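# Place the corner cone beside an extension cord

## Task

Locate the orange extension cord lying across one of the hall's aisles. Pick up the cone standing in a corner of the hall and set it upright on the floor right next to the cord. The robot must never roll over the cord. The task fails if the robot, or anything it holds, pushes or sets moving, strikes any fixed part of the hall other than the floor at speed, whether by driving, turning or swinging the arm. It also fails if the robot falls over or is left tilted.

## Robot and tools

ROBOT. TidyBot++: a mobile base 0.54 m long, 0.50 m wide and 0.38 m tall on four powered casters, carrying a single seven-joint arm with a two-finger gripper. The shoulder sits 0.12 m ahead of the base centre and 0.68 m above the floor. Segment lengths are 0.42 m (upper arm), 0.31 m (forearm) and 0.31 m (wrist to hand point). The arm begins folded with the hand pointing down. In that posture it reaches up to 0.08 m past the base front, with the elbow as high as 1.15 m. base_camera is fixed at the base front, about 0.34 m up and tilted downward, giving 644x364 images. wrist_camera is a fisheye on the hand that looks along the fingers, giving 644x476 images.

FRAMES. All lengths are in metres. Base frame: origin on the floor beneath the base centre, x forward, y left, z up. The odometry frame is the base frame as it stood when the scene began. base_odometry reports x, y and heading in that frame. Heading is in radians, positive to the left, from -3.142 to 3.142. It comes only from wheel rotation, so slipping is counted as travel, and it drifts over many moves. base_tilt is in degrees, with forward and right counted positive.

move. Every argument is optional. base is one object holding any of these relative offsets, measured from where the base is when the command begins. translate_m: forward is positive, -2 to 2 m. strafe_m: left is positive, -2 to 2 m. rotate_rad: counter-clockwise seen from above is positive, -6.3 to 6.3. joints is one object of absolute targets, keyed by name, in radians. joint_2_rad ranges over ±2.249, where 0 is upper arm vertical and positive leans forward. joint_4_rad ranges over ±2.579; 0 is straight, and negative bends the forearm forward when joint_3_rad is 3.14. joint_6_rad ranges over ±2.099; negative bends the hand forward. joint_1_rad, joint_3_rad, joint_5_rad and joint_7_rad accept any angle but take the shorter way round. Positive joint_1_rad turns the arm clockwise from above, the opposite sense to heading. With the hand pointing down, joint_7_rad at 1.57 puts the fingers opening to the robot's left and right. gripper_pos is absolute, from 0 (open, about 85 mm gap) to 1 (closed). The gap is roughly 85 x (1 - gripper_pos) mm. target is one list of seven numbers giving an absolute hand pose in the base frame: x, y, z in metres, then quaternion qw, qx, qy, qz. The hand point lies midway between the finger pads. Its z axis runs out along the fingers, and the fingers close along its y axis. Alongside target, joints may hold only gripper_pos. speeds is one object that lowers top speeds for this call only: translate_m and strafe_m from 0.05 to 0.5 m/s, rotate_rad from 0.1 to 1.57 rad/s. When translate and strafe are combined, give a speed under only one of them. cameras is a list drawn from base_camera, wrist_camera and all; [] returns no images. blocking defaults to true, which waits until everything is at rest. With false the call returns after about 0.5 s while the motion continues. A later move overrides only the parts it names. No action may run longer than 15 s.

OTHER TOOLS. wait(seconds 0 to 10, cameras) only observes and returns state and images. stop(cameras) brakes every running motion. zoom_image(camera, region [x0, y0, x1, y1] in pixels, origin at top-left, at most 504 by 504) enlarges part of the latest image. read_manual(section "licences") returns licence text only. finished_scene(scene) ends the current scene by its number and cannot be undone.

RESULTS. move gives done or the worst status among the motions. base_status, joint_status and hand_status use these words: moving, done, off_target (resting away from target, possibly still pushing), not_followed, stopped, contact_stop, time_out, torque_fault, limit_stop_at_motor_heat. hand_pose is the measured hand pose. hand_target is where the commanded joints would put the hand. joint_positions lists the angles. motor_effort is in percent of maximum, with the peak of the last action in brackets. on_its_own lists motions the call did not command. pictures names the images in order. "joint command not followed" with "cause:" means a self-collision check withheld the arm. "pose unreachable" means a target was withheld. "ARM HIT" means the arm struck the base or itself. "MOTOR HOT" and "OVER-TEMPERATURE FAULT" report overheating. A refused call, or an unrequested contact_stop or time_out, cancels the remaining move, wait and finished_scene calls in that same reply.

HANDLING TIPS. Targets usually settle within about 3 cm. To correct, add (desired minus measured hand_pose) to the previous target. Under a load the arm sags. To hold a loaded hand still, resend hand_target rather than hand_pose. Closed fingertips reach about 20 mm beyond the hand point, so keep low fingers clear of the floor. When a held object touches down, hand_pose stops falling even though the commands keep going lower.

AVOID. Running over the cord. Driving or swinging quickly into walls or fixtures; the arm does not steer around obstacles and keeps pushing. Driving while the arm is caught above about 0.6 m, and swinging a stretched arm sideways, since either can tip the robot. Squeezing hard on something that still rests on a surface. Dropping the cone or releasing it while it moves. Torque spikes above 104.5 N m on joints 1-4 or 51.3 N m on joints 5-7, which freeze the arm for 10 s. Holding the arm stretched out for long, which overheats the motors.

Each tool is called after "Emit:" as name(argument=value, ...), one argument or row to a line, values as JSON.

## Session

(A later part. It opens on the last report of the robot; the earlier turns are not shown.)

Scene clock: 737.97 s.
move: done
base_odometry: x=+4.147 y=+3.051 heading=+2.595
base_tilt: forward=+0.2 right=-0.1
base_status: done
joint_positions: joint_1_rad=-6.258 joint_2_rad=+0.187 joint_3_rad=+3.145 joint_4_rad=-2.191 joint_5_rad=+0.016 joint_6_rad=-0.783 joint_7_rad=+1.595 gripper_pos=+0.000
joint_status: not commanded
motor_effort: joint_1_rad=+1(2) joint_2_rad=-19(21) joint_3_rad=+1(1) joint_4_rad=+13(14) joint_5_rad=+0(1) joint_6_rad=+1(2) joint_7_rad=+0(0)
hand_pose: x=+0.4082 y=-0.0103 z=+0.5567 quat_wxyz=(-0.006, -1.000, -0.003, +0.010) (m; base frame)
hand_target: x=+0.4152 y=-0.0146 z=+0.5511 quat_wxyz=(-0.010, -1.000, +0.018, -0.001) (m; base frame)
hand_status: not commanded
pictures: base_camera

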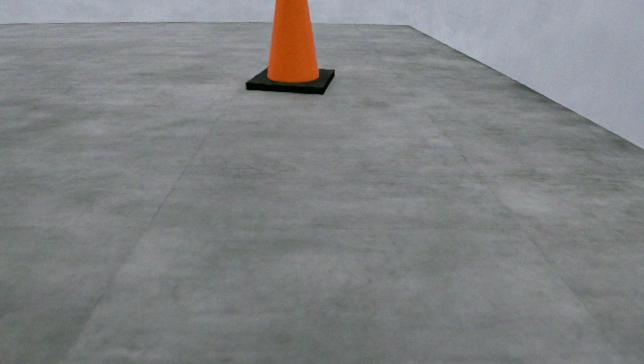

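Emit:
move(
  base={"translate_m": 0.96, "strafe_m": 0.085},
)

Scene clock: 757.03 s.
move: done
base_odometry: x=+3.283 y=+3.477 heading=+2.595
base_tilt: forward=+0.2 right=-0.1
base_status: done
joint_positions: joint_1_rad=-6.258 joint_2_rad=+0.188 joint_3_rad=+3.145 joint_4_rad=-2.192 joint_5_rad=+0.016 joint_6_rad=-0.782 joint_7_rad=+1.595 gripper_pos=+0.000
joint_status: not commanded
motor_effort: joint_1_rad=+1(2) joint_2_rad=-19(21) joint_3_rad=+1(1) joint_4_rad=+12(14) joint_5_rad=-1(1) joint_6_rad=+1(2) joint_7_rad=+0(1)
hand_pose: x=+0.4078 y=-0.0103 z=+0.5563 quat_wxyz=(-0.006, -1.000, -0.003, +0.011) (m; base frame)
hand_target: x=+0.4152 y=-0.0146 z=+0.5511 quat_wxyz=(-0.010, -1.000, +0.018, -0.001) (m; base frame)
hand_status: not commanded
pictures: base_camera, wrist_camera
camera_calibration:
wrist_camera: T_world_to_cam=[[0.00990074, -0.999939, 0.00490029, -0.0158078], [-0.998185, -0.00959199, 0.0594574, 0.422517], [-0.0594067, -0.00548007, -0.998219, 0.720543], [0, 0, 0, 1]] pos_world=[0.464711, -0.00780541, 0.694216]

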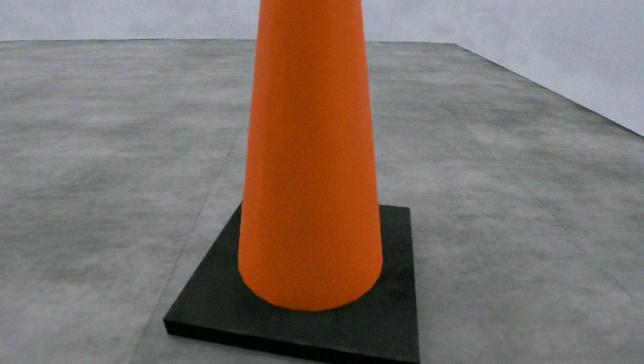

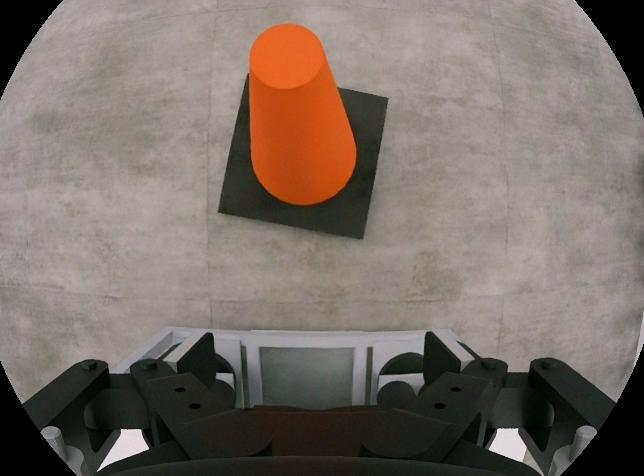

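Emit:
move(
  base={"translate_m": -0.012, "strafe_m": 0.02},
  joints={"joint_1_rad": -6.249, "joint_2_rad": 0.556, "joint_3_rad": 3.14, "joint_4_rad": -1.70, "joint_5_rad": 0.03, "joint_6_rad": -0.86, "joint_7_rad": 1.545},
)

Scene clock: 775.07 s.
move: done
base_odometry: x=+3.282 y=+3.454 heading=+2.595
base_tilt: forward=+0.2 right=-0.1
base_status: done
joint_positions: joint_1_rad=-6.256 joint_2_rad=+0.531 joint_3_rad=+3.143 joint_4_rad=-1.730 joint_5_rad=+0.016 joint_6_rad=-0.809 joint_7_rad=+1.595 gripper_pos=+0.000
joint_status: all done
motor_effort: joint_1_rad=+1(2) joint_2_rad=-33(34) joint_3_rad=+0(3) joint_4_rad=+14(15) joint_5_rad=-1(2) joint_6_rad=+1(3) joint_7_rad=+0(1)
hand_pose: x=+0.5967 y=-0.0156 z=+0.5339 quat_wxyz=(-0.007, -0.999, -0.003, -0.036) (m; base frame)
hand_target: x=+0.5921 y=-0.0211 z=+0.5292 quat_wxyz=(-0.011, -1.000, +0.020, -0.013) (m; base frame)
hand_status: not commanded
pictures: base_camera, wrist_camera
camera_calibration:
wrist_camera: T_world_to_cam=[[0.00925471, -0.999919, 0.00874259, -0.0245441], [-0.999404, -0.0095401, -0.0331858, 0.662482], [0.0332666, -0.00843025, -0.999411, 0.654696], [0, 0, 0, 1]] pos_world=[0.640535, -0.0127027, 0.67651]

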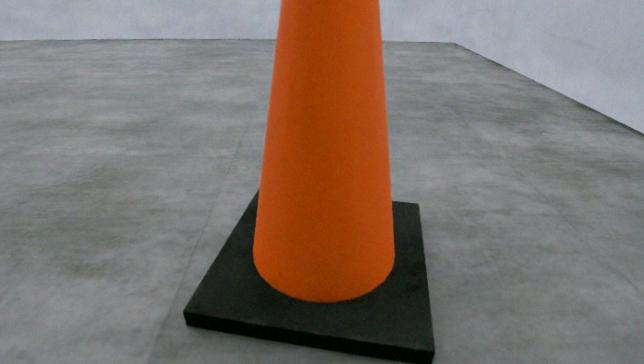

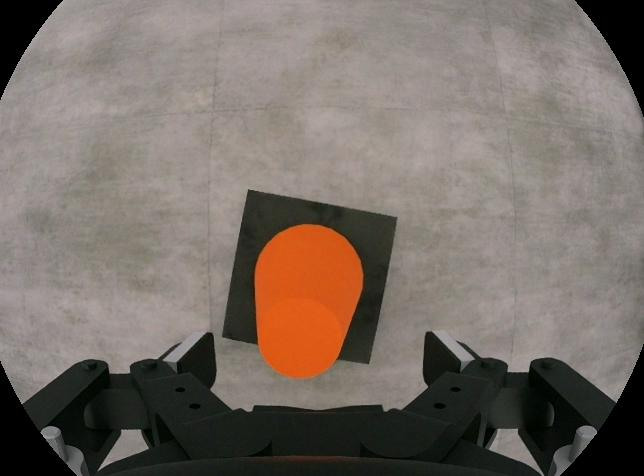

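Emit:
move(
  base={"strafe_m": 0.011},
  cameras=["wrist_camera"],
)

Scene clock: 784.60 s.
move: done
base_odometry: x=+3.276 y=+3.445 heading=+2.595
base_tilt: forward=+0.2 right=-0.1
base_status: done
joint_positions: joint_1_rad=-6.254 joint_2_rad=+0.531 joint_3_rad=+3.140 joint_4_rad=-1.729 joint_5_rad=+0.016 joint_6_rad=-0.809 joint_7_rad=+1.595 gripper_pos=+0.000
joint_status: not commanded
motor_effort: joint_1_rad=+1(4) joint_2_rad=-32(33) joint_3_rad=+0(3) joint_4_rad=+13(15) joint_5_rad=-1(1) joint_6_rad=+1(2) joint_7_rad=+0(0)
hand_pose: x=+0.5966 y=-0.0156 z=+0.5339 quat_wxyz=(-0.007, -0.999, -0.003, -0.035) (m; base frame)
hand_target: x=+0.5921 y=-0.0211 z=+0.5292 quat_wxyz=(-0.011, -1.000, +0.020, -0.013) (m; base frame)
hand_status: not commanded
pictures: wrist_camera
camera_calibration:
wrist_camera: T_world_to_cam=[[0.00894138, -0.999932, 0.00748475, -0.0236468], [-0.999416, -0.00918323, -0.0329263, 0.66225], [0.0329928, -0.00718597, -0.99943, 0.654912], [0, 0, 0, 1]] pos_world=[0.640467, -0.0128574, 0.676521]

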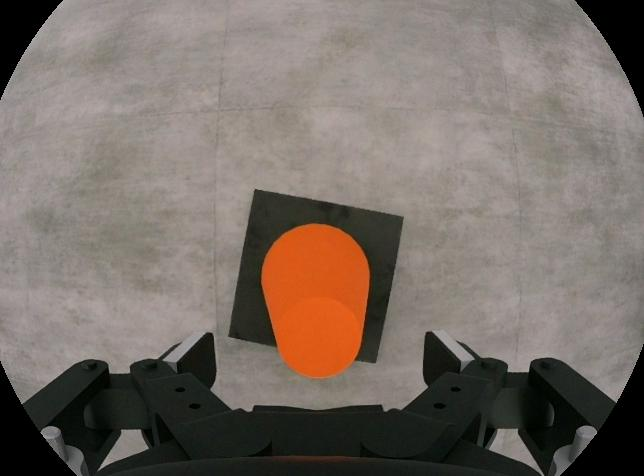

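Emit:
move(
  joints={"joint_1_rad": -6.249, "joint_2_rad": 0.765, "joint_3_rad": 3.14, "joint_4_rad": -1.797, "joint_5_rad": 0.03, "joint_6_rad": -0.583, "joint_7_rad": 1.545},
)

Scene clock: 790.93 s.
move: done
base_odometry: x=+3.276 y=+3.445 heading=+2.595
base_tilt: forward=+0.2 right=-0.2
base_status: not commanded
joint_positions: joint_1_rad=-6.254 joint_2_rad=+0.753 joint_3_rad=+3.140 joint_4_rad=-1.785 joint_5_rad=+0.016 joint_6_rad=-0.636 joint_7_rad=+1.595 gripper_pos=+0.000
joint_status: all done
motor_effort: joint_1_rad=+0(2) joint_2_rad=-35(40) joint_3_rad=+0(2) joint_4_rad=+10(15) joint_5_rad=-1(2) joint_6_rad=+0(3) joint_7_rad=+0(1)
hand_pose: x=+0.5748 y=-0.0143 z=+0.4189 quat_wxyz=(-0.004, -1.000, -0.004, +0.016) (m; base frame)
hand_target: x=+0.5812 y=-0.0188 z=+0.4111 quat_wxyz=(-0.008, -1.000, +0.017, +0.002) (m; base frame)
hand_status: not commanded
pictures: base_camera, wrist_camera
camera_calibration:
wrist_camera: T_world_to_cam=[[0.0111691, -0.999937, 0.00128161, -0.0199657], [-0.997457, -0.0110511, 0.0704106, 0.592272], [-0.070392, -0.00206477, -0.997517, 0.599338], [0, 0, 0, 1]] pos_world=[0.633177, -0.0121817, 0.556174]

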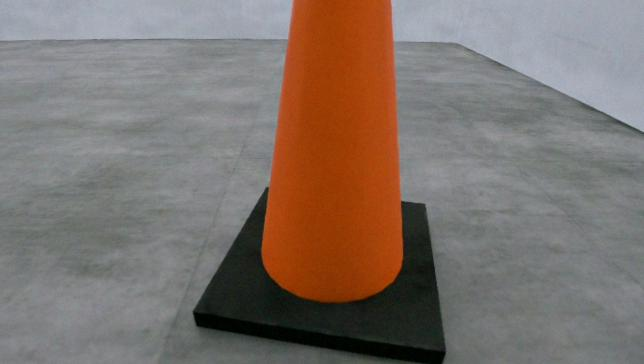

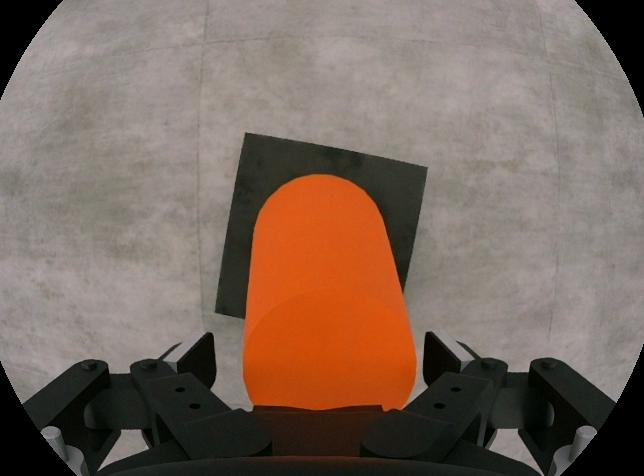

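Emit:
move(
  joints={"gripper_pos": 0.3},
  cameras=[],
)

Emit:
move(
  joints={"gripper_pos": 0.6},
  cameras=["wrist_camera"],
)

Scene clock: 796.10 s.
move: done
base_odometry: x=+3.276 y=+3.445 heading=+2.595
base_tilt: forward=+0.2 right=-0.1
base_status: not commanded
joint_positions: joint_1_rad=-6.251 joint_2_rad=+0.750 joint_3_rad=+3.142 joint_4_rad=-1.786 joint_5_rad=+0.018 joint_6_rad=-0.634 joint_7_rad=+1.595 gripper_pos=+0.298
joint_status: all done
motor_effort: joint_1_rad=-1(5) joint_2_rad=-33(35) joint_3_rad=-2(4) joint_4_rad=+10(12) joint_5_rad=-2(4) joint_6_rad=+1(3) joint_7_rad=+0(0)
hand_pose: x=+0.5755 y=-0.0166 z=+0.4200 quat_wxyz=(-0.005, -1.000, -0.003, +0.014) (m; base frame)
hand_target: x=+0.5812 y=-0.0188 z=+0.4111 quat_wxyz=(-0.008, -1.000, +0.017, +0.002) (m; base frame)
hand_status: not commanded
pictures: none
No camera images: "cameras" was empty.

Scene clock: 796.80 s.
move: off_target
base_odometry: x=+3.276 y=+3.445 heading=+2.595
base_tilt: forward=+0.2 right=-0.1
base_status: not commanded
joint_positions: joint_1_rad=-6.251 joint_2_rad=+0.746 joint_3_rad=+3.142 joint_4_rad=-1.788 joint_5_rad=+0.018 joint_6_rad=-0.633 joint_7_rad=+1.594 gripper_pos=+0.365
joint_status: gripper_pos off_target (ended at +0.365, target +0.600)
motor_effort: joint_1_rad=+1(2) joint_2_rad=-32(33) joint_3_rad=+0(2) joint_4_rad=+10(14) joint_5_rad=-1(2) joint_6_rad=+2(6) joint_7_rad=+0(1)
hand_pose: x=+0.5757 y=-0.0170 z=+0.4215 quat_wxyz=(-0.005, -1.000, -0.003, +0.013) (m; base frame)
hand_target: x=+0.5812 y=-0.0188 z=+0.4111 quat_wxyz=(-0.008, -1.000, +0.017, +0.002) (m; base frame)
hand_status: not commanded
pictures: wrist_camera
camera_calibration:
wrist_camera: T_world_to_cam=[[0.0082537, -0.999959, 0.00381639, -0.0220662], [-0.997912, -0.00799222, 0.0640878, 0.5959], [-0.0640546, -0.00433738, -0.997937, 0.59848], [0, 0, 0, 1]] pos_world=[0.633173, -0.0147069, 0.559139]

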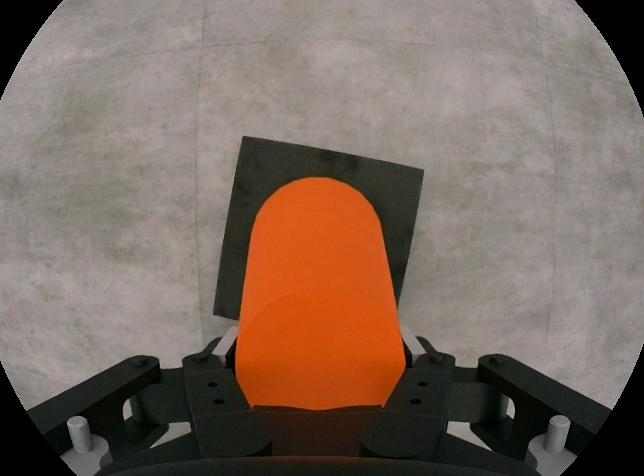

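Gripped. Lift.

Emit:
move(
  joints={"joint_2_rad": 0.66, "joint_4_rad": -1.83, "joint_6_rad": -0.70},
  cameras=[],
)

Emit:
move(
  joints={"joint_2_rad": 0.53, "joint_4_rad": -1.83, "joint_6_rad": -0.82},
)

Scene clock: 802.13 s.
move: off_target
base_odometry: x=+3.276 y=+3.445 heading=+2.595
base_tilt: forward=+0.2 right=-0.1
base_status: not commanded
joint_positions: joint_1_rad=-6.251 joint_2_rad=+0.718 joint_3_rad=+3.142 joint_4_rad=-1.836 joint_5_rad=+0.018 joint_6_rad=-0.656 joint_7_rad=+1.593 gripper_pos=+0.366
joint_status: joint_2_rad off_target (ended at +0.718, target +0.660); the others done
motor_effort: joint_1_rad=+1(2) joint_2_rad=-44(46) joint_3_rad=+0(2) joint_4_rad=+13(15) joint_5_rad=+0(1) joint_6_rad=-1(3) joint_7_rad=+0(1)
hand_pose: x=+0.5488 y=-0.0162 z=+0.4266 quat_wxyz=(-0.004, -0.999, -0.002, +0.034) (m; base frame)
hand_target: x=+0.5522 y=-0.0187 z=+0.4534 quat_wxyz=(-0.009, -1.000, +0.018, +0.024) (m; base frame)
hand_status: not commanded
pictures: none
No camera images: "cameras" was empty.

Scene clock: 803.17 s.
move: off_target
base_odometry: x=+3.276 y=+3.445 heading=+2.595
base_tilt: forward=+0.2 right=-0.1
base_status: not commanded
joint_positions: joint_1_rad=-6.251 joint_2_rad=+0.574 joint_3_rad=+3.142 joint_4_rad=-1.836 joint_5_rad=+0.018 joint_6_rad=-0.768 joint_7_rad=+1.593 gripper_pos=+0.366
joint_status: joint_2_rad off_target (ended at +0.574, target +0.530); the others done
motor_effort: joint_1_rad=+1(2) joint_2_rad=-42(47) joint_3_rad=+0(1) joint_4_rad=+16(18) joint_5_rad=+0(1) joint_6_rad=+0(2) joint_7_rad=+0(0)
hand_pose: x=+0.5459 y=-0.0165 z=+0.4903 quat_wxyz=(-0.006, -1.000, -0.001, +0.018) (m; base frame)
hand_target: x=+0.5408 y=-0.0192 z=+0.5107 quat_wxyz=(-0.010, -1.000, +0.019, +0.019) (m; base frame)
hand_status: not commanded
pictures: base_camera, wrist_camera
camera_calibration:
wrist_camera: T_world_to_cam=[[0.00593772, -0.999969, 0.00517788, -0.021042], [-0.997206, -0.00553556, 0.0744975, 0.556387], [-0.0744666, -0.00560575, -0.997208, 0.670531], [0, 0, 0, 1]] pos_world=[0.604889, -0.0142026, 0.627319]

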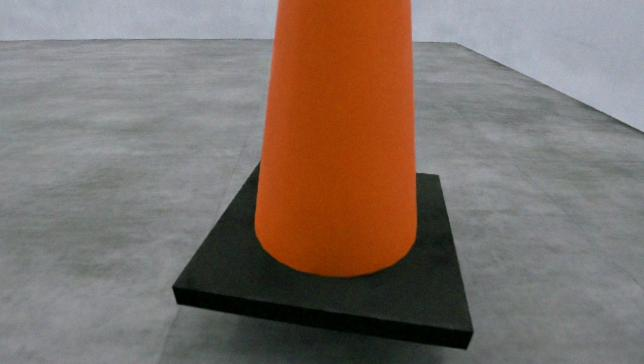

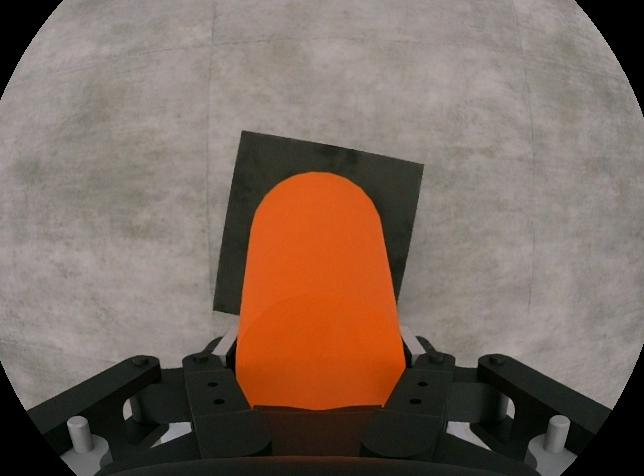

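Emit:
move(
  base={"translate_m": -2.0, "strafe_m": -0.15},
  cameras=[],
)

Emit:
move(
  base={"translate_m": -2.0},
  cameras=[],
)

Emit:
move(
  base={"translate_m": -2.0},
  cameras=["wrist_camera"],
)

Scene clock: 822.67 s.
move: done
base_odometry: x=+5.063 y=+2.532 heading=+2.595
base_tilt: forward=+0.2 right=-0.1
base_status: done
joint_positions: joint_1_rad=-6.251 joint_2_rad=+0.574 joint_3_rad=+3.142 joint_4_rad=-1.852 joint_5_rad=+0.018 joint_6_rad=-0.784 joint_7_rad=+1.593 gripper_pos=+0.366
joint_status: not commanded
motor_effort: joint_1_rad=+1(2) joint_2_rad=-41(44) joint_3_rad=+0(1) joint_4_rad=+15(19) joint_5_rad=+0(1) joint_6_rad=-2(3) joint_7_rad=+0(1)
hand_pose: x=+0.5322 y=-0.0161 z=+0.4875 quat_wxyz=(-0.005, -0.999, -0.001, +0.034) (m; base frame)
hand_target: x=+0.5408 y=-0.0192 z=+0.5107 quat_wxyz=(-0.010, -1.000, +0.019, +0.019) (m; base frame)
hand_status: not commanded
pictures: none
No camera images: "cameras" was empty.

Scene clock: 827.47 s.
move: done
base_odometry: x=+6.771 y=+1.492 heading=+2.595
base_tilt: forward=+0.2 right=-0.1
base_status: done
joint_positions: joint_1_rad=-6.251 joint_2_rad=+0.574 joint_3_rad=+3.142 joint_4_rad=-1.854 joint_5_rad=+0.018 joint_6_rad=-0.786 joint_7_rad=+1.593 gripper_pos=+0.366
joint_status: not commanded
motor_effort: joint_1_rad=+1(2) joint_2_rad=-40(42) joint_3_rad=+1(1) joint_4_rad=+15(19) joint_5_rad=+0(1) joint_6_rad=-2(3) joint_7_rad=+0(1)
hand_pose: x=+0.5303 y=-0.0161 z=+0.4871 quat_wxyz=(-0.005, -0.999, -0.001, +0.037) (m; base frame)
hand_target: x=+0.5408 y=-0.0192 z=+0.5107 quat_wxyz=(-0.010, -1.000, +0.019, +0.019) (m; base frame)
hand_status: not commanded
pictures: none
No camera images: "cameras" was empty.

Scene clock: 832.27 s.
move: done
base_odometry: x=+8.480 y=+0.452 heading=+2.594
base_tilt: forward=+0.2 right=-0.1
base_status: done
joint_positions: joint_1_rad=-6.251 joint_2_rad=+0.574 joint_3_rad=+3.142 joint_4_rad=-1.855 joint_5_rad=+0.018 joint_6_rad=-0.788 joint_7_rad=+1.593 gripper_pos=+0.366
joint_status: not commanded
motor_effort: joint_1_rad=+1(2) joint_2_rad=-41(43) joint_3_rad=+0(1) joint_4_rad=+14(19) joint_5_rad=+0(1) joint_6_rad=-2(3) joint_7_rad=+0(1)
hand_pose: x=+0.5293 y=-0.0161 z=+0.4869 quat_wxyz=(-0.005, -0.999, -0.001, +0.038) (m; base frame)
hand_target: x=+0.5408 y=-0.0192 z=+0.5107 quat_wxyz=(-0.010, -1.000, +0.019, +0.019) (m; base frame)
hand_status: not commanded
pictures: wrist_camera
camera_calibration:
wrist_camera: T_world_to_cam=[[0.0058782, -0.999975, 0.00393911, -0.0198229], [-0.993577, -0.00539535, 0.113029, 0.519353], [-0.113005, -0.00457821, -0.993584, 0.684613], [0, 0, 0, 1]] pos_world=[0.593498, -0.013886, 0.621597]

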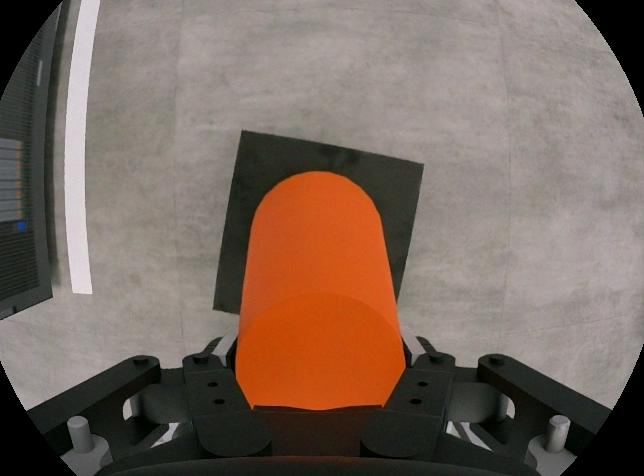

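Emit:
move(
  base={"translate_m": -2.0, "strafe_m": 0.5},
  cameras=[],
)

Emit:
move(
  base={"translate_m": -0.47, "rotate_rad": 1.574},
  speeds={"rotate_rad": 0.8},
)

Scene clock: 852.40 s.
move: done
base_odometry: x=+9.928 y=-1.015 heading=+2.594
base_tilt: forward=+0.2 right=-0.1
base_status: done
joint_positions: joint_1_rad=-6.251 joint_2_rad=+0.573 joint_3_rad=+3.142 joint_4_rad=-1.862 joint_5_rad=+0.018 joint_6_rad=-0.802 joint_7_rad=+1.593 gripper_pos=+0.366
joint_status: not commanded
motor_effort: joint_1_rad=+2(2) joint_2_rad=-40(43) joint_3_rad=+1(1) joint_4_rad=+13(20) joint_5_rad=+0(1) joint_6_rad=-3(4) joint_7_rad=+0(1)
hand_pose: x=+0.5214 y=-0.0159 z=+0.4864 quat_wxyz=(-0.005, -0.999, -0.001, +0.048) (m; base frame)
hand_target: x=+0.5408 y=-0.0192 z=+0.5107 quat_wxyz=(-0.010, -1.000, +0.019, +0.019) (m; base frame)
hand_status: not commanded
pictures: none
No camera images: "cameras" was empty.

Scene clock: 855.70 s.
move: done
base_odometry: x=+10.329 y=-1.260 heading=-2.115
base_tilt: forward=+0.2 right=-0.1
base_status: done
joint_positions: joint_1_rad=-6.254 joint_2_rad=+0.573 joint_3_rad=+3.137 joint_4_rad=-1.858 joint_5_rad=+0.020 joint_6_rad=-0.803 joint_7_rad=+1.593 gripper_pos=+0.367
joint_status: not commanded
motor_effort: joint_1_rad=+1(6) joint_2_rad=-41(42) joint_3_rad=+0(4) joint_4_rad=+16(19) joint_5_rad=+0(4) joint_6_rad=+0(4) joint_7_rad=+0(1)
hand_pose: x=+0.5234 y=-0.0131 z=+0.4872 quat_wxyz=(-0.005, -0.999, -0.006, +0.046) (m; base frame)
hand_target: x=+0.5408 y=-0.0192 z=+0.5107 quat_wxyz=(-0.010, -1.000, +0.019, +0.019) (m; base frame)
hand_status: not commanded
pictures: base_camera, wrist_camera
camera_calibration:
wrist_camera: T_world_to_cam=[[0.0148802, -0.999886, 0.00261405, -0.0208906], [-0.991441, -0.0144153, 0.129755, 0.504132], [-0.129702, -0.00452245, -0.991543, 0.692035], [0, 0, 0, 1]] pos_world=[0.589887, -0.0104913, 0.620823]

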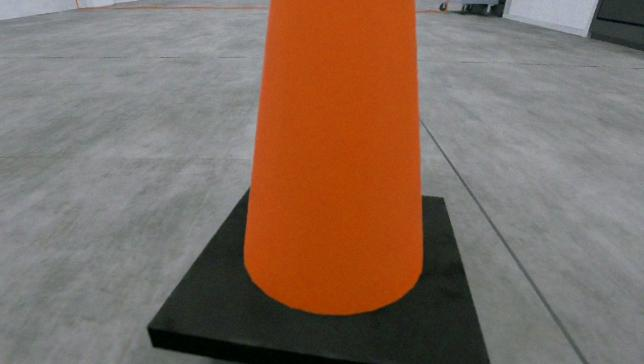

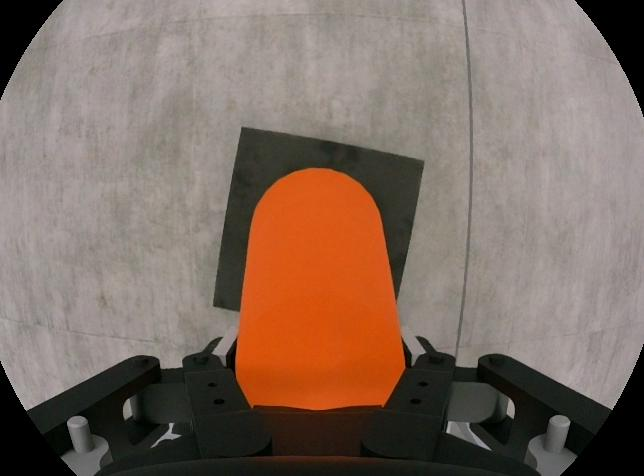

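Emit:
move(
  base={"translate_m": 2.0},
  cameras=["base_camera"],
)

Emit:
move(
  base={"translate_m": 1.2},
  cameras=["base_camera"],
)

Scene clock: 874.10 s.
move: done
base_odometry: x=+9.294 y=-2.971 heading=-2.114
base_tilt: forward=+0.2 right=-0.1
base_status: done
joint_positions: joint_1_rad=-6.254 joint_2_rad=+0.572 joint_3_rad=+3.137 joint_4_rad=-1.857 joint_5_rad=+0.020 joint_6_rad=-0.803 joint_7_rad=+1.593 gripper_pos=+0.367
joint_status: not commanded
motor_effort: joint_1_rad=+0(2) joint_2_rad=-41(43) joint_3_rad=+0(1) joint_4_rad=+17(19) joint_5_rad=+0(1) joint_6_rad=+0(4) joint_7_rad=+0(1)
hand_pose: x=+0.5239 y=-0.0132 z=+0.4875 quat_wxyz=(-0.005, -0.999, -0.006, +0.046) (m; base frame)
hand_target: x=+0.5408 y=-0.0192 z=+0.5107 quat_wxyz=(-0.010, -1.000, +0.019, +0.019) (m; base frame)
hand_status: not commanded
pictures: base_camera

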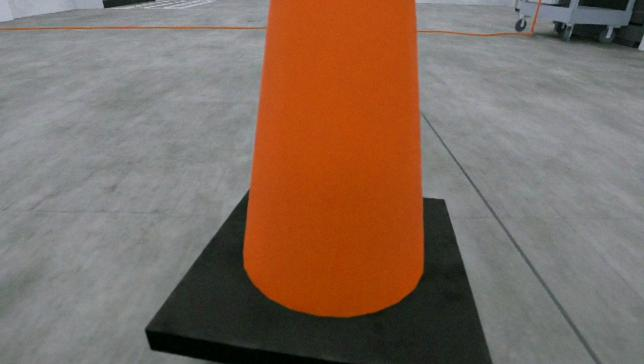

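Scene clock: 877.53 s.
move: done
base_odometry: x=+8.673 y=-3.998 heading=-2.114
base_tilt: forward=+0.2 right=-0.1
base_status: done
joint_positions: joint_1_rad=-6.254 joint_2_rad=+0.572 joint_3_rad=+3.137 joint_4_rad=-1.857 joint_5_rad=+0.020 joint_6_rad=-0.803 joint_7_rad=+1.593 gripper_pos=+0.367
joint_status: not commanded
motor_effort: joint_1_rad=+0(2) joint_2_rad=-41(42) joint_3_rad=+0(1) joint_4_rad=+16(19) joint_5_rad=+0(1) joint_6_rad=+0(4) joint_7_rad=+0(0)
hand_pose: x=+0.5239 y=-0.0132 z=+0.4876 quat_wxyz=(-0.005, -0.999, -0.006, +0.045) (m; base frame)
hand_target: x=+0.5408 y=-0.0192 z=+0.5107 quat_wxyz=(-0.010, -1.000, +0.019, +0.019) (m; base frame)
hand_status: not commanded
pictures: base_camera

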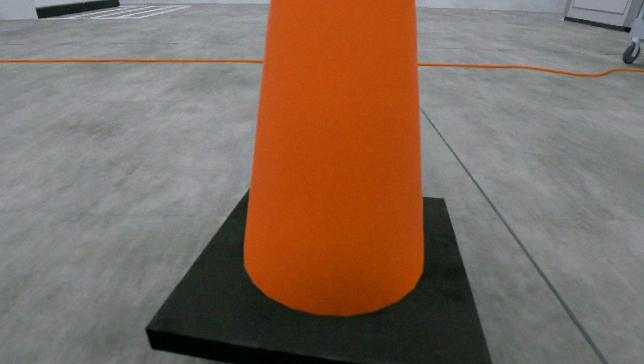

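Emit:
move(
  base={"translate_m": 0.85},
)

Scene clock: 902.43 s.
move: done
base_odometry: x=+8.234 y=-4.726 heading=-2.113
base_tilt: forward=+0.2 right=-0.1
base_status: done
joint_positions: joint_1_rad=-6.254 joint_2_rad=+0.572 joint_3_rad=+3.137 joint_4_rad=-1.857 joint_5_rad=+0.020 joint_6_rad=-0.803 joint_7_rad=+1.593 gripper_pos=+0.367
joint_status: not commanded
motor_effort: joint_1_rad=+1(2) joint_2_rad=-41(43) joint_3_rad=+0(1) joint_4_rad=+16(19) joint_5_rad=+0(1) joint_6_rad=-1(4) joint_7_rad=+0(1)
hand_pose: x=+0.5238 y=-0.0132 z=+0.4876 quat_wxyz=(-0.005, -0.999, -0.006, +0.046) (m; base frame)
hand_target: x=+0.5408 y=-0.0192 z=+0.5107 quat_wxyz=(-0.010, -1.000, +0.019, +0.019) (m; base frame)
hand_status: not commanded
pictures: base_camera, wrist_camera
camera_calibration:
wrist_camera: T_world_to_cam=[[0.0147389, -0.999888, 0.00269084, -0.020932], [-0.99158, -0.01427, 0.128708, 0.505031], [-0.128655, -0.00456519, -0.991679, 0.691923], [0, 0, 0, 1]] pos_world=[0.590106, -0.0105641, 0.621221]

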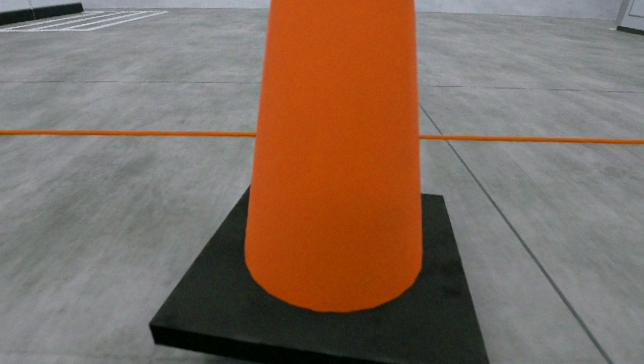

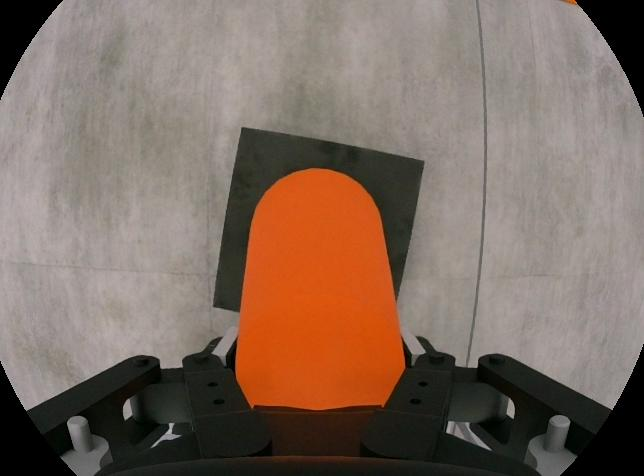

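Emit:
move(
  base={"translate_m": 0.25},
  speeds={"translate_m": 0.3},
  cameras=["base_camera"],
)

Emit:
move(
  joints={"joint_2_rad": 0.62, "joint_4_rad": -1.92, "joint_6_rad": -0.58},
  cameras=["base_camera", "wrist_camera"],
)

Scene clock: 914.87 s.
move: done
base_odometry: x=+8.105 y=-4.941 heading=-2.112
base_tilt: forward=+0.2 right=-0.1
base_status: done
joint_positions: joint_1_rad=-6.254 joint_2_rad=+0.572 joint_3_rad=+3.137 joint_4_rad=-1.858 joint_5_rad=+0.020 joint_6_rad=-0.803 joint_7_rad=+1.593 gripper_pos=+0.367
joint_status: not commanded
motor_effort: joint_1_rad=+1(2) joint_2_rad=-41(42) joint_3_rad=+0(1) joint_4_rad=+17(18) joint_5_rad=+0(1) joint_6_rad=+0(4) joint_7_rad=+0(0)
hand_pose: x=+0.5236 y=-0.0132 z=+0.4875 quat_wxyz=(-0.005, -0.999, -0.006, +0.046) (m; base frame)
hand_target: x=+0.5408 y=-0.0192 z=+0.5107 quat_wxyz=(-0.010, -1.000, +0.019, +0.019) (m; base frame)
hand_status: not commanded
pictures: base_camera

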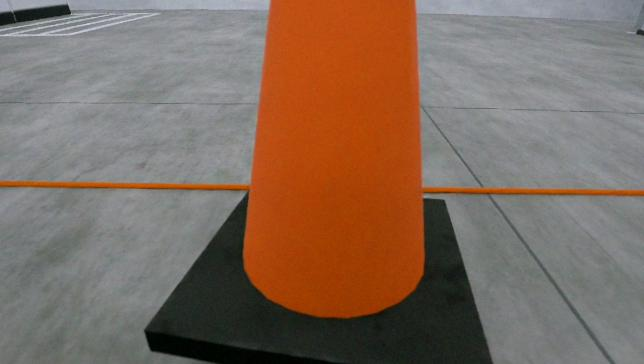

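Scene clock: 916.40 s.
move: done
base_odometry: x=+8.105 y=-4.941 heading=-2.112
base_tilt: forward=+0.2 right=-0.1
base_status: not commanded
joint_positions: joint_1_rad=-6.254 joint_2_rad=+0.654 joint_3_rad=+3.137 joint_4_rad=-1.934 joint_5_rad=+0.020 joint_6_rad=-0.608 joint_7_rad=+1.593 gripper_pos=+0.367
joint_status: all done
motor_effort: joint_1_rad=+1(2) joint_2_rad=-42(44) joint_3_rad=+0(0) joint_4_rad=+13(17) joint_5_rad=+0(1) joint_6_rad=+1(3) joint_7_rad=+0(1)
hand_pose: x=+0.5233 y=-0.0121 z=+0.4377 quat_wxyz=(-0.004, -1.000, -0.007, +0.027) (m; base frame)
hand_target: x=+0.5478 y=-0.0177 z=+0.4539 quat_wxyz=(-0.008, -1.000, +0.017, -0.011) (m; base frame)
hand_status: not commanded
pictures: base_camera, wrist_camera
camera_calibration:
wrist_camera: T_world_to_cam=[[0.0167293, -0.99986, 0.000741231, -0.019924], [-0.995602, -0.0165897, 0.0922068, 0.529013], [-0.0921816, -0.00228052, -0.99574, 0.625097], [0, 0, 0, 1]] pos_world=[0.584642, -0.00971955, 0.57367]

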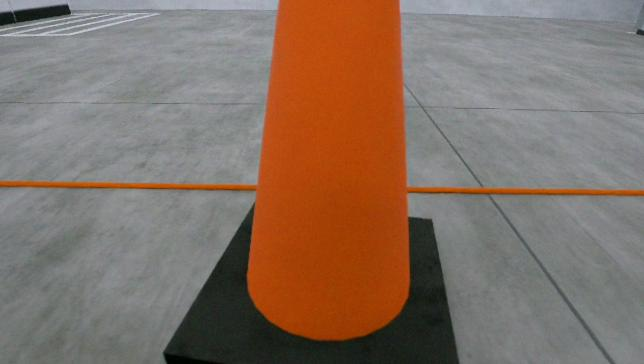

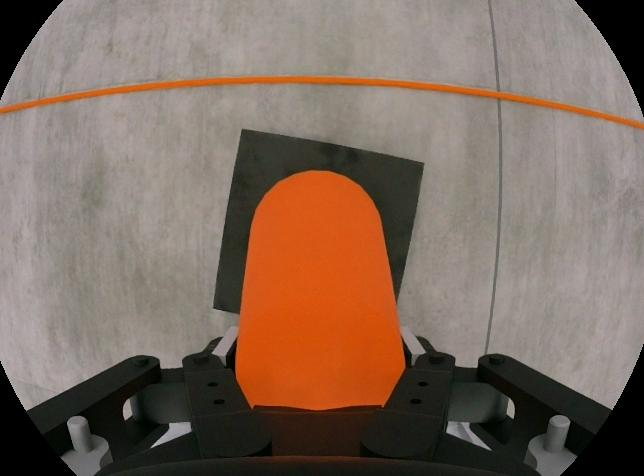

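Emit:
move(
  joints={"joint_2_rad": 0.648},
  cameras=[],
)

Emit:
move(
  joints={"joint_2_rad": 0.668},
  cameras=[],
)

Emit:
move(
  joints={"joint_2_rad": 0.685},
  cameras=["base_camera"],
)

Scene clock: 933.53 s.
move: done
base_odometry: x=+8.105 y=-4.941 heading=-2.112
base_tilt: forward=+0.2 right=-0.1
base_status: not commanded
joint_positions: joint_1_rad=-6.254 joint_2_rad=+0.672 joint_3_rad=+3.137 joint_4_rad=-1.934 joint_5_rad=+0.020 joint_6_rad=-0.608 joint_7_rad=+1.593 gripper_pos=+0.367
joint_status: all done
motor_effort: joint_1_rad=+1(2) joint_2_rad=-42(43) joint_3_rad=+0(0) joint_4_rad=+14(14) joint_5_rad=-1(1) joint_6_rad=+1(1) joint_7_rad=+0(1)
hand_pose: x=+0.5188 y=-0.0120 z=+0.4304 quat_wxyz=(-0.003, -0.999, -0.007, +0.036) (m; base frame)
hand_target: x=+0.5413 y=-0.0174 z=+0.4420 quat_wxyz=(-0.008, -1.000, +0.017, +0.003) (m; base frame)
hand_status: not commanded
pictures: none
No camera images: "cameras" was empty.

Scene clock: 934.17 s.
move: done
base_odometry: x=+8.105 y=-4.941 heading=-2.112
base_tilt: forward=+0.2 right=-0.1
base_status: not commanded
joint_positions: joint_1_rad=-6.254 joint_2_rad=+0.685 joint_3_rad=+3.137 joint_4_rad=-1.934 joint_5_rad=+0.020 joint_6_rad=-0.605 joint_7_rad=+1.593 gripper_pos=+0.367
joint_status: all done
motor_effort: joint_1_rad=+0(2) joint_2_rad=-39(42) joint_3_rad=+0(1) joint_4_rad=+11(13) joint_5_rad=+0(1) joint_6_rad=-1(2) joint_7_rad=+0(1)
hand_pose: x=+0.5164 y=-0.0119 z=+0.4249 quat_wxyz=(-0.003, -0.999, -0.007, +0.041) (m; base frame)
hand_target: x=+0.5364 y=-0.0173 z=+0.4336 quat_wxyz=(-0.008, -1.000, +0.017, +0.013) (m; base frame)
hand_status: not commanded
pictures: none
No camera images: "cameras" was empty.

Scene clock: 934.70 s.
move: done
base_odometry: x=+8.105 y=-4.941 heading=-2.112
base_tilt: forward=+0.2 right=-0.1
base_status: not commanded
joint_positions: joint_1_rad=-6.254 joint_2_rad=+0.686 joint_3_rad=+3.137 joint_4_rad=-1.934 joint_5_rad=+0.020 joint_6_rad=-0.605 joint_7_rad=+1.593 gripper_pos=+0.367
joint_status: all done
motor_effort: joint_1_rad=+3(3) joint_2_rad=-36(39) joint_3_rad=+1(2) joint_4_rad=+12(12) joint_5_rad=+0(1) joint_6_rad=+1(2) joint_7_rad=+0(0)
hand_pose: x=+0.5162 y=-0.0118 z=+0.4246 quat_wxyz=(-0.003, -0.999, -0.007, +0.042) (m; base frame)
hand_target: x=+0.5321 y=-0.0171 z=+0.4265 quat_wxyz=(-0.007, -1.000, +0.017, +0.022) (m; base frame)
hand_status: not commanded
pictures: base_camera

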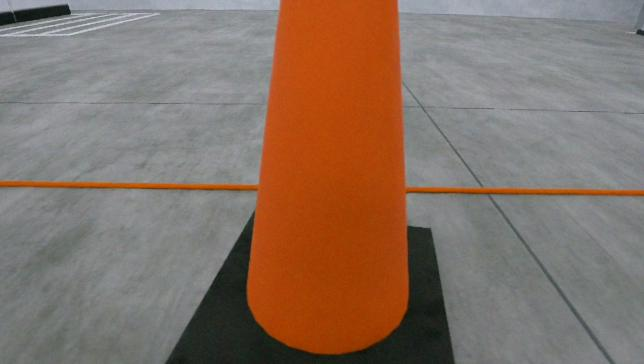

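Emit:
move(
  joints={"joint_6_rad": -0.50},
  cameras=["wrist_camera"],
)

Scene clock: 951.10 s.
move: done
base_odometry: x=+8.105 y=-4.940 heading=-2.112
base_tilt: forward=+0.2 right=-0.1
base_status: not commanded
joint_positions: joint_1_rad=-6.252 joint_2_rad=+0.677 joint_3_rad=+3.138 joint_4_rad=-1.939 joint_5_rad=+0.020 joint_6_rad=-0.570 joint_7_rad=+1.593 gripper_pos=+0.367
joint_status: all done
motor_effort: joint_1_rad=+1(2) joint_2_rad=-32(36) joint_3_rad=+0(2) joint_4_rad=+15(16) joint_5_rad=-1(2) joint_6_rad=+7(8) joint_7_rad=-1(2)
hand_pose: x=+0.5261 y=-0.0128 z=+0.4270 quat_wxyz=(-0.003, -1.000, -0.006, +0.022) (m; base frame)
hand_target: x=+0.5570 y=-0.0173 z=+0.4264 quat_wxyz=(-0.007, -1.000, +0.016, -0.018) (m; base frame)
hand_status: not commanded
pictures: wrist_camera
camera_calibration:
wrist_camera: T_world_to_cam=[[0.0150581, -0.999886, 0.000542009, -0.0196886], [-0.996481, -0.0149621, 0.0824721, 0.537449], [-0.0824546, -0.00178197, -0.996593, 0.609977], [0, 0, 0, 1]] pos_world=[0.58615, -0.0105581, 0.563585]

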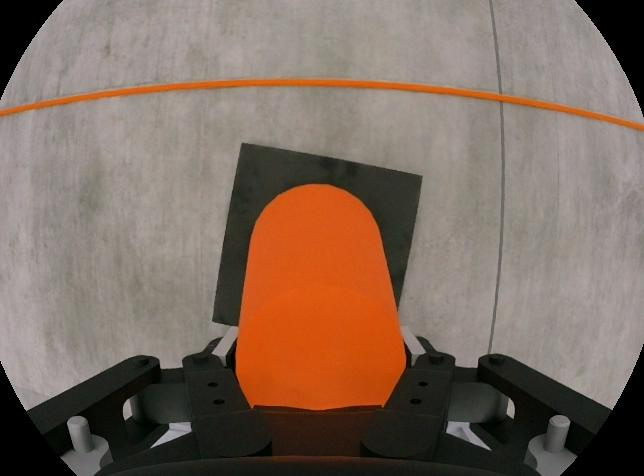

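Emit:
move(
  joints={"gripper_pos": 0.0, "joint_6_rad": -0.54},
  cameras=["wrist_camera"],
)

Emit:
move(
  joints={"joint_2_rad": 0.45, "joint_4_rad": -1.92, "joint_6_rad": -0.80},
  cameras=["base_camera", "wrist_camera"],
)

Scene clock: 959.57 s.
move: done
base_odometry: x=+8.105 y=-4.940 heading=-2.112
base_tilt: forward=+0.2 right=-0.1
base_status: not commanded
joint_positions: joint_1_rad=-6.252 joint_2_rad=+0.679 joint_3_rad=+3.137 joint_4_rad=-1.930 joint_5_rad=+0.020 joint_6_rad=-0.556 joint_7_rad=+1.591 gripper_pos=+0.000
joint_status: all done
motor_effort: joint_1_rad=+0(2) joint_2_rad=-32(42) joint_3_rad=+0(2) joint_4_rad=+9(15) joint_5_rad=-1(1) joint_6_rad=+0(8) joint_7_rad=+0(1)
hand_pose: x=+0.5356 y=-0.0129 z=+0.4275 quat_wxyz=(-0.004, -1.000, -0.005, +0.012) (m; base frame)
hand_target: x=+0.5446 y=-0.0172 z=+0.4262 quat_wxyz=(-0.007, -1.000, +0.016, +0.002) (m; base frame)
hand_status: not commanded
pictures: wrist_camera
camera_calibration:
wrist_camera: T_world_to_cam=[[0.0129352, -0.999916, 0.00114729, -0.0190354], [-0.998051, -0.012841, 0.0610658, 0.556853], [-0.0610459, -0.00193495, -0.998133, 0.60047], [0, 0, 0, 1]] pos_world=[0.59267, -0.0107213, 0.565367]

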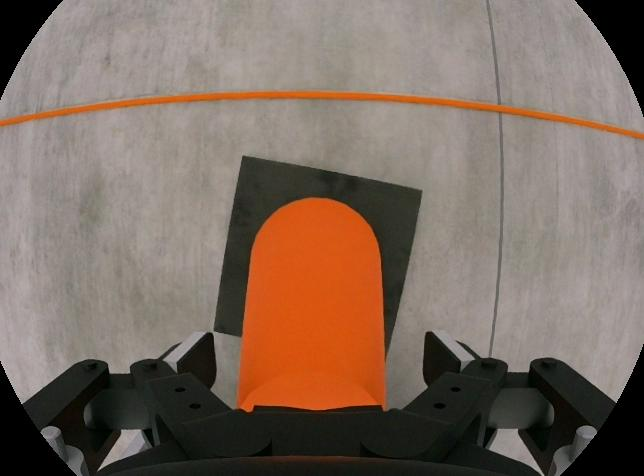

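Scene clock: 960.83 s.
move: done
base_odometry: x=+8.105 y=-4.940 heading=-2.112
base_tilt: forward=+0.2 right=-0.1
base_status: not commanded
joint_positions: joint_1_rad=-6.252 joint_2_rad=+0.449 joint_3_rad=+3.137 joint_4_rad=-1.930 joint_5_rad=+0.020 joint_6_rad=-0.746 joint_7_rad=+1.591 gripper_pos=+0.000
joint_status: all done
motor_effort: joint_1_rad=+0(2) joint_2_rad=-28(34) joint_3_rad=+0(1) joint_4_rad=+12(13) joint_5_rad=+0(1) joint_6_rad=+1(2) joint_7_rad=+0(0)
hand_pose: x=+0.5240 y=-0.0137 z=+0.5226 quat_wxyz=(-0.006, -1.000, -0.004, -0.009) (m; base frame)
hand_target: x=+0.5120 y=-0.0181 z=+0.5243 quat_wxyz=(-0.010, -1.000, +0.019, +0.014) (m; base frame)
hand_status: not commanded
pictures: base_camera, wrist_camera
camera_calibration:
wrist_camera: T_world_to_cam=[[0.0108772, -0.999919, 0.00663315, -0.0215913], [-0.999726, -0.0107369, 0.0208219, 0.56145], [-0.020749, -0.00685781, -0.999761, 0.674345], [0, 0, 0, 1]] pos_world=[0.575523, -0.0109367, 0.662637]

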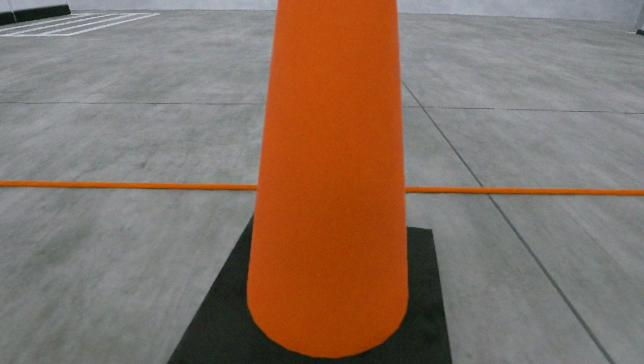

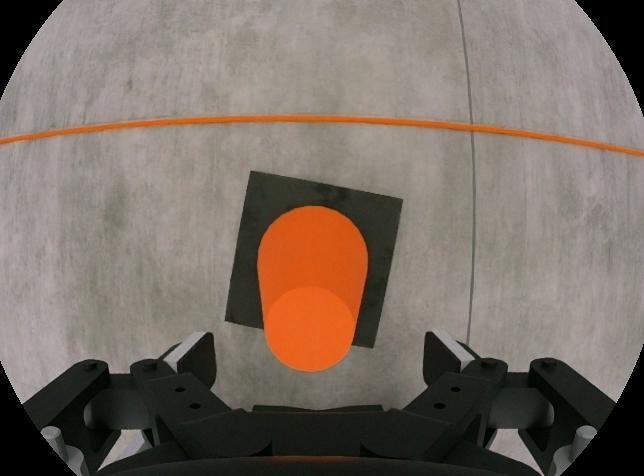

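Emit:
move(
  base={"translate_m": -0.4},
  cameras=["base_camera"],
)

Emit:
finished_scene(
  scene=1,
)

Scene clock: 973.00 s.
move: done
base_odometry: x=+8.311 y=-4.597 heading=-2.111
base_tilt: forward=+0.2 right=-0.1
base_status: done
joint_positions: joint_1_rad=-6.251 joint_2_rad=+0.445 joint_3_rad=+3.138 joint_4_rad=-1.929 joint_5_rad=+0.020 joint_6_rad=-0.759 joint_7_rad=+1.591 gripper_pos=+0.000
joint_status: not commanded
motor_effort: joint_1_rad=+1(4) joint_2_rad=-28(30) joint_3_rad=+1(2) joint_4_rad=+13(14) joint_5_rad=-1(1) joint_6_rad=+1(2) joint_7_rad=+0(0)
hand_pose: x=+0.5209 y=-0.0143 z=+0.5240 quat_wxyz=(-0.006, -1.000, -0.003, -0.004) (m; base frame)
hand_target: x=+0.5120 y=-0.0181 z=+0.5243 quat_wxyz=(-0.010, -1.000, +0.019, +0.014) (m; base frame)
hand_status: not commanded
pictures: base_camera

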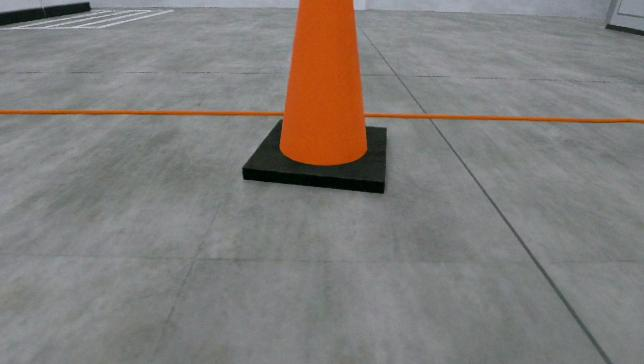

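The scene is finished: the task was done.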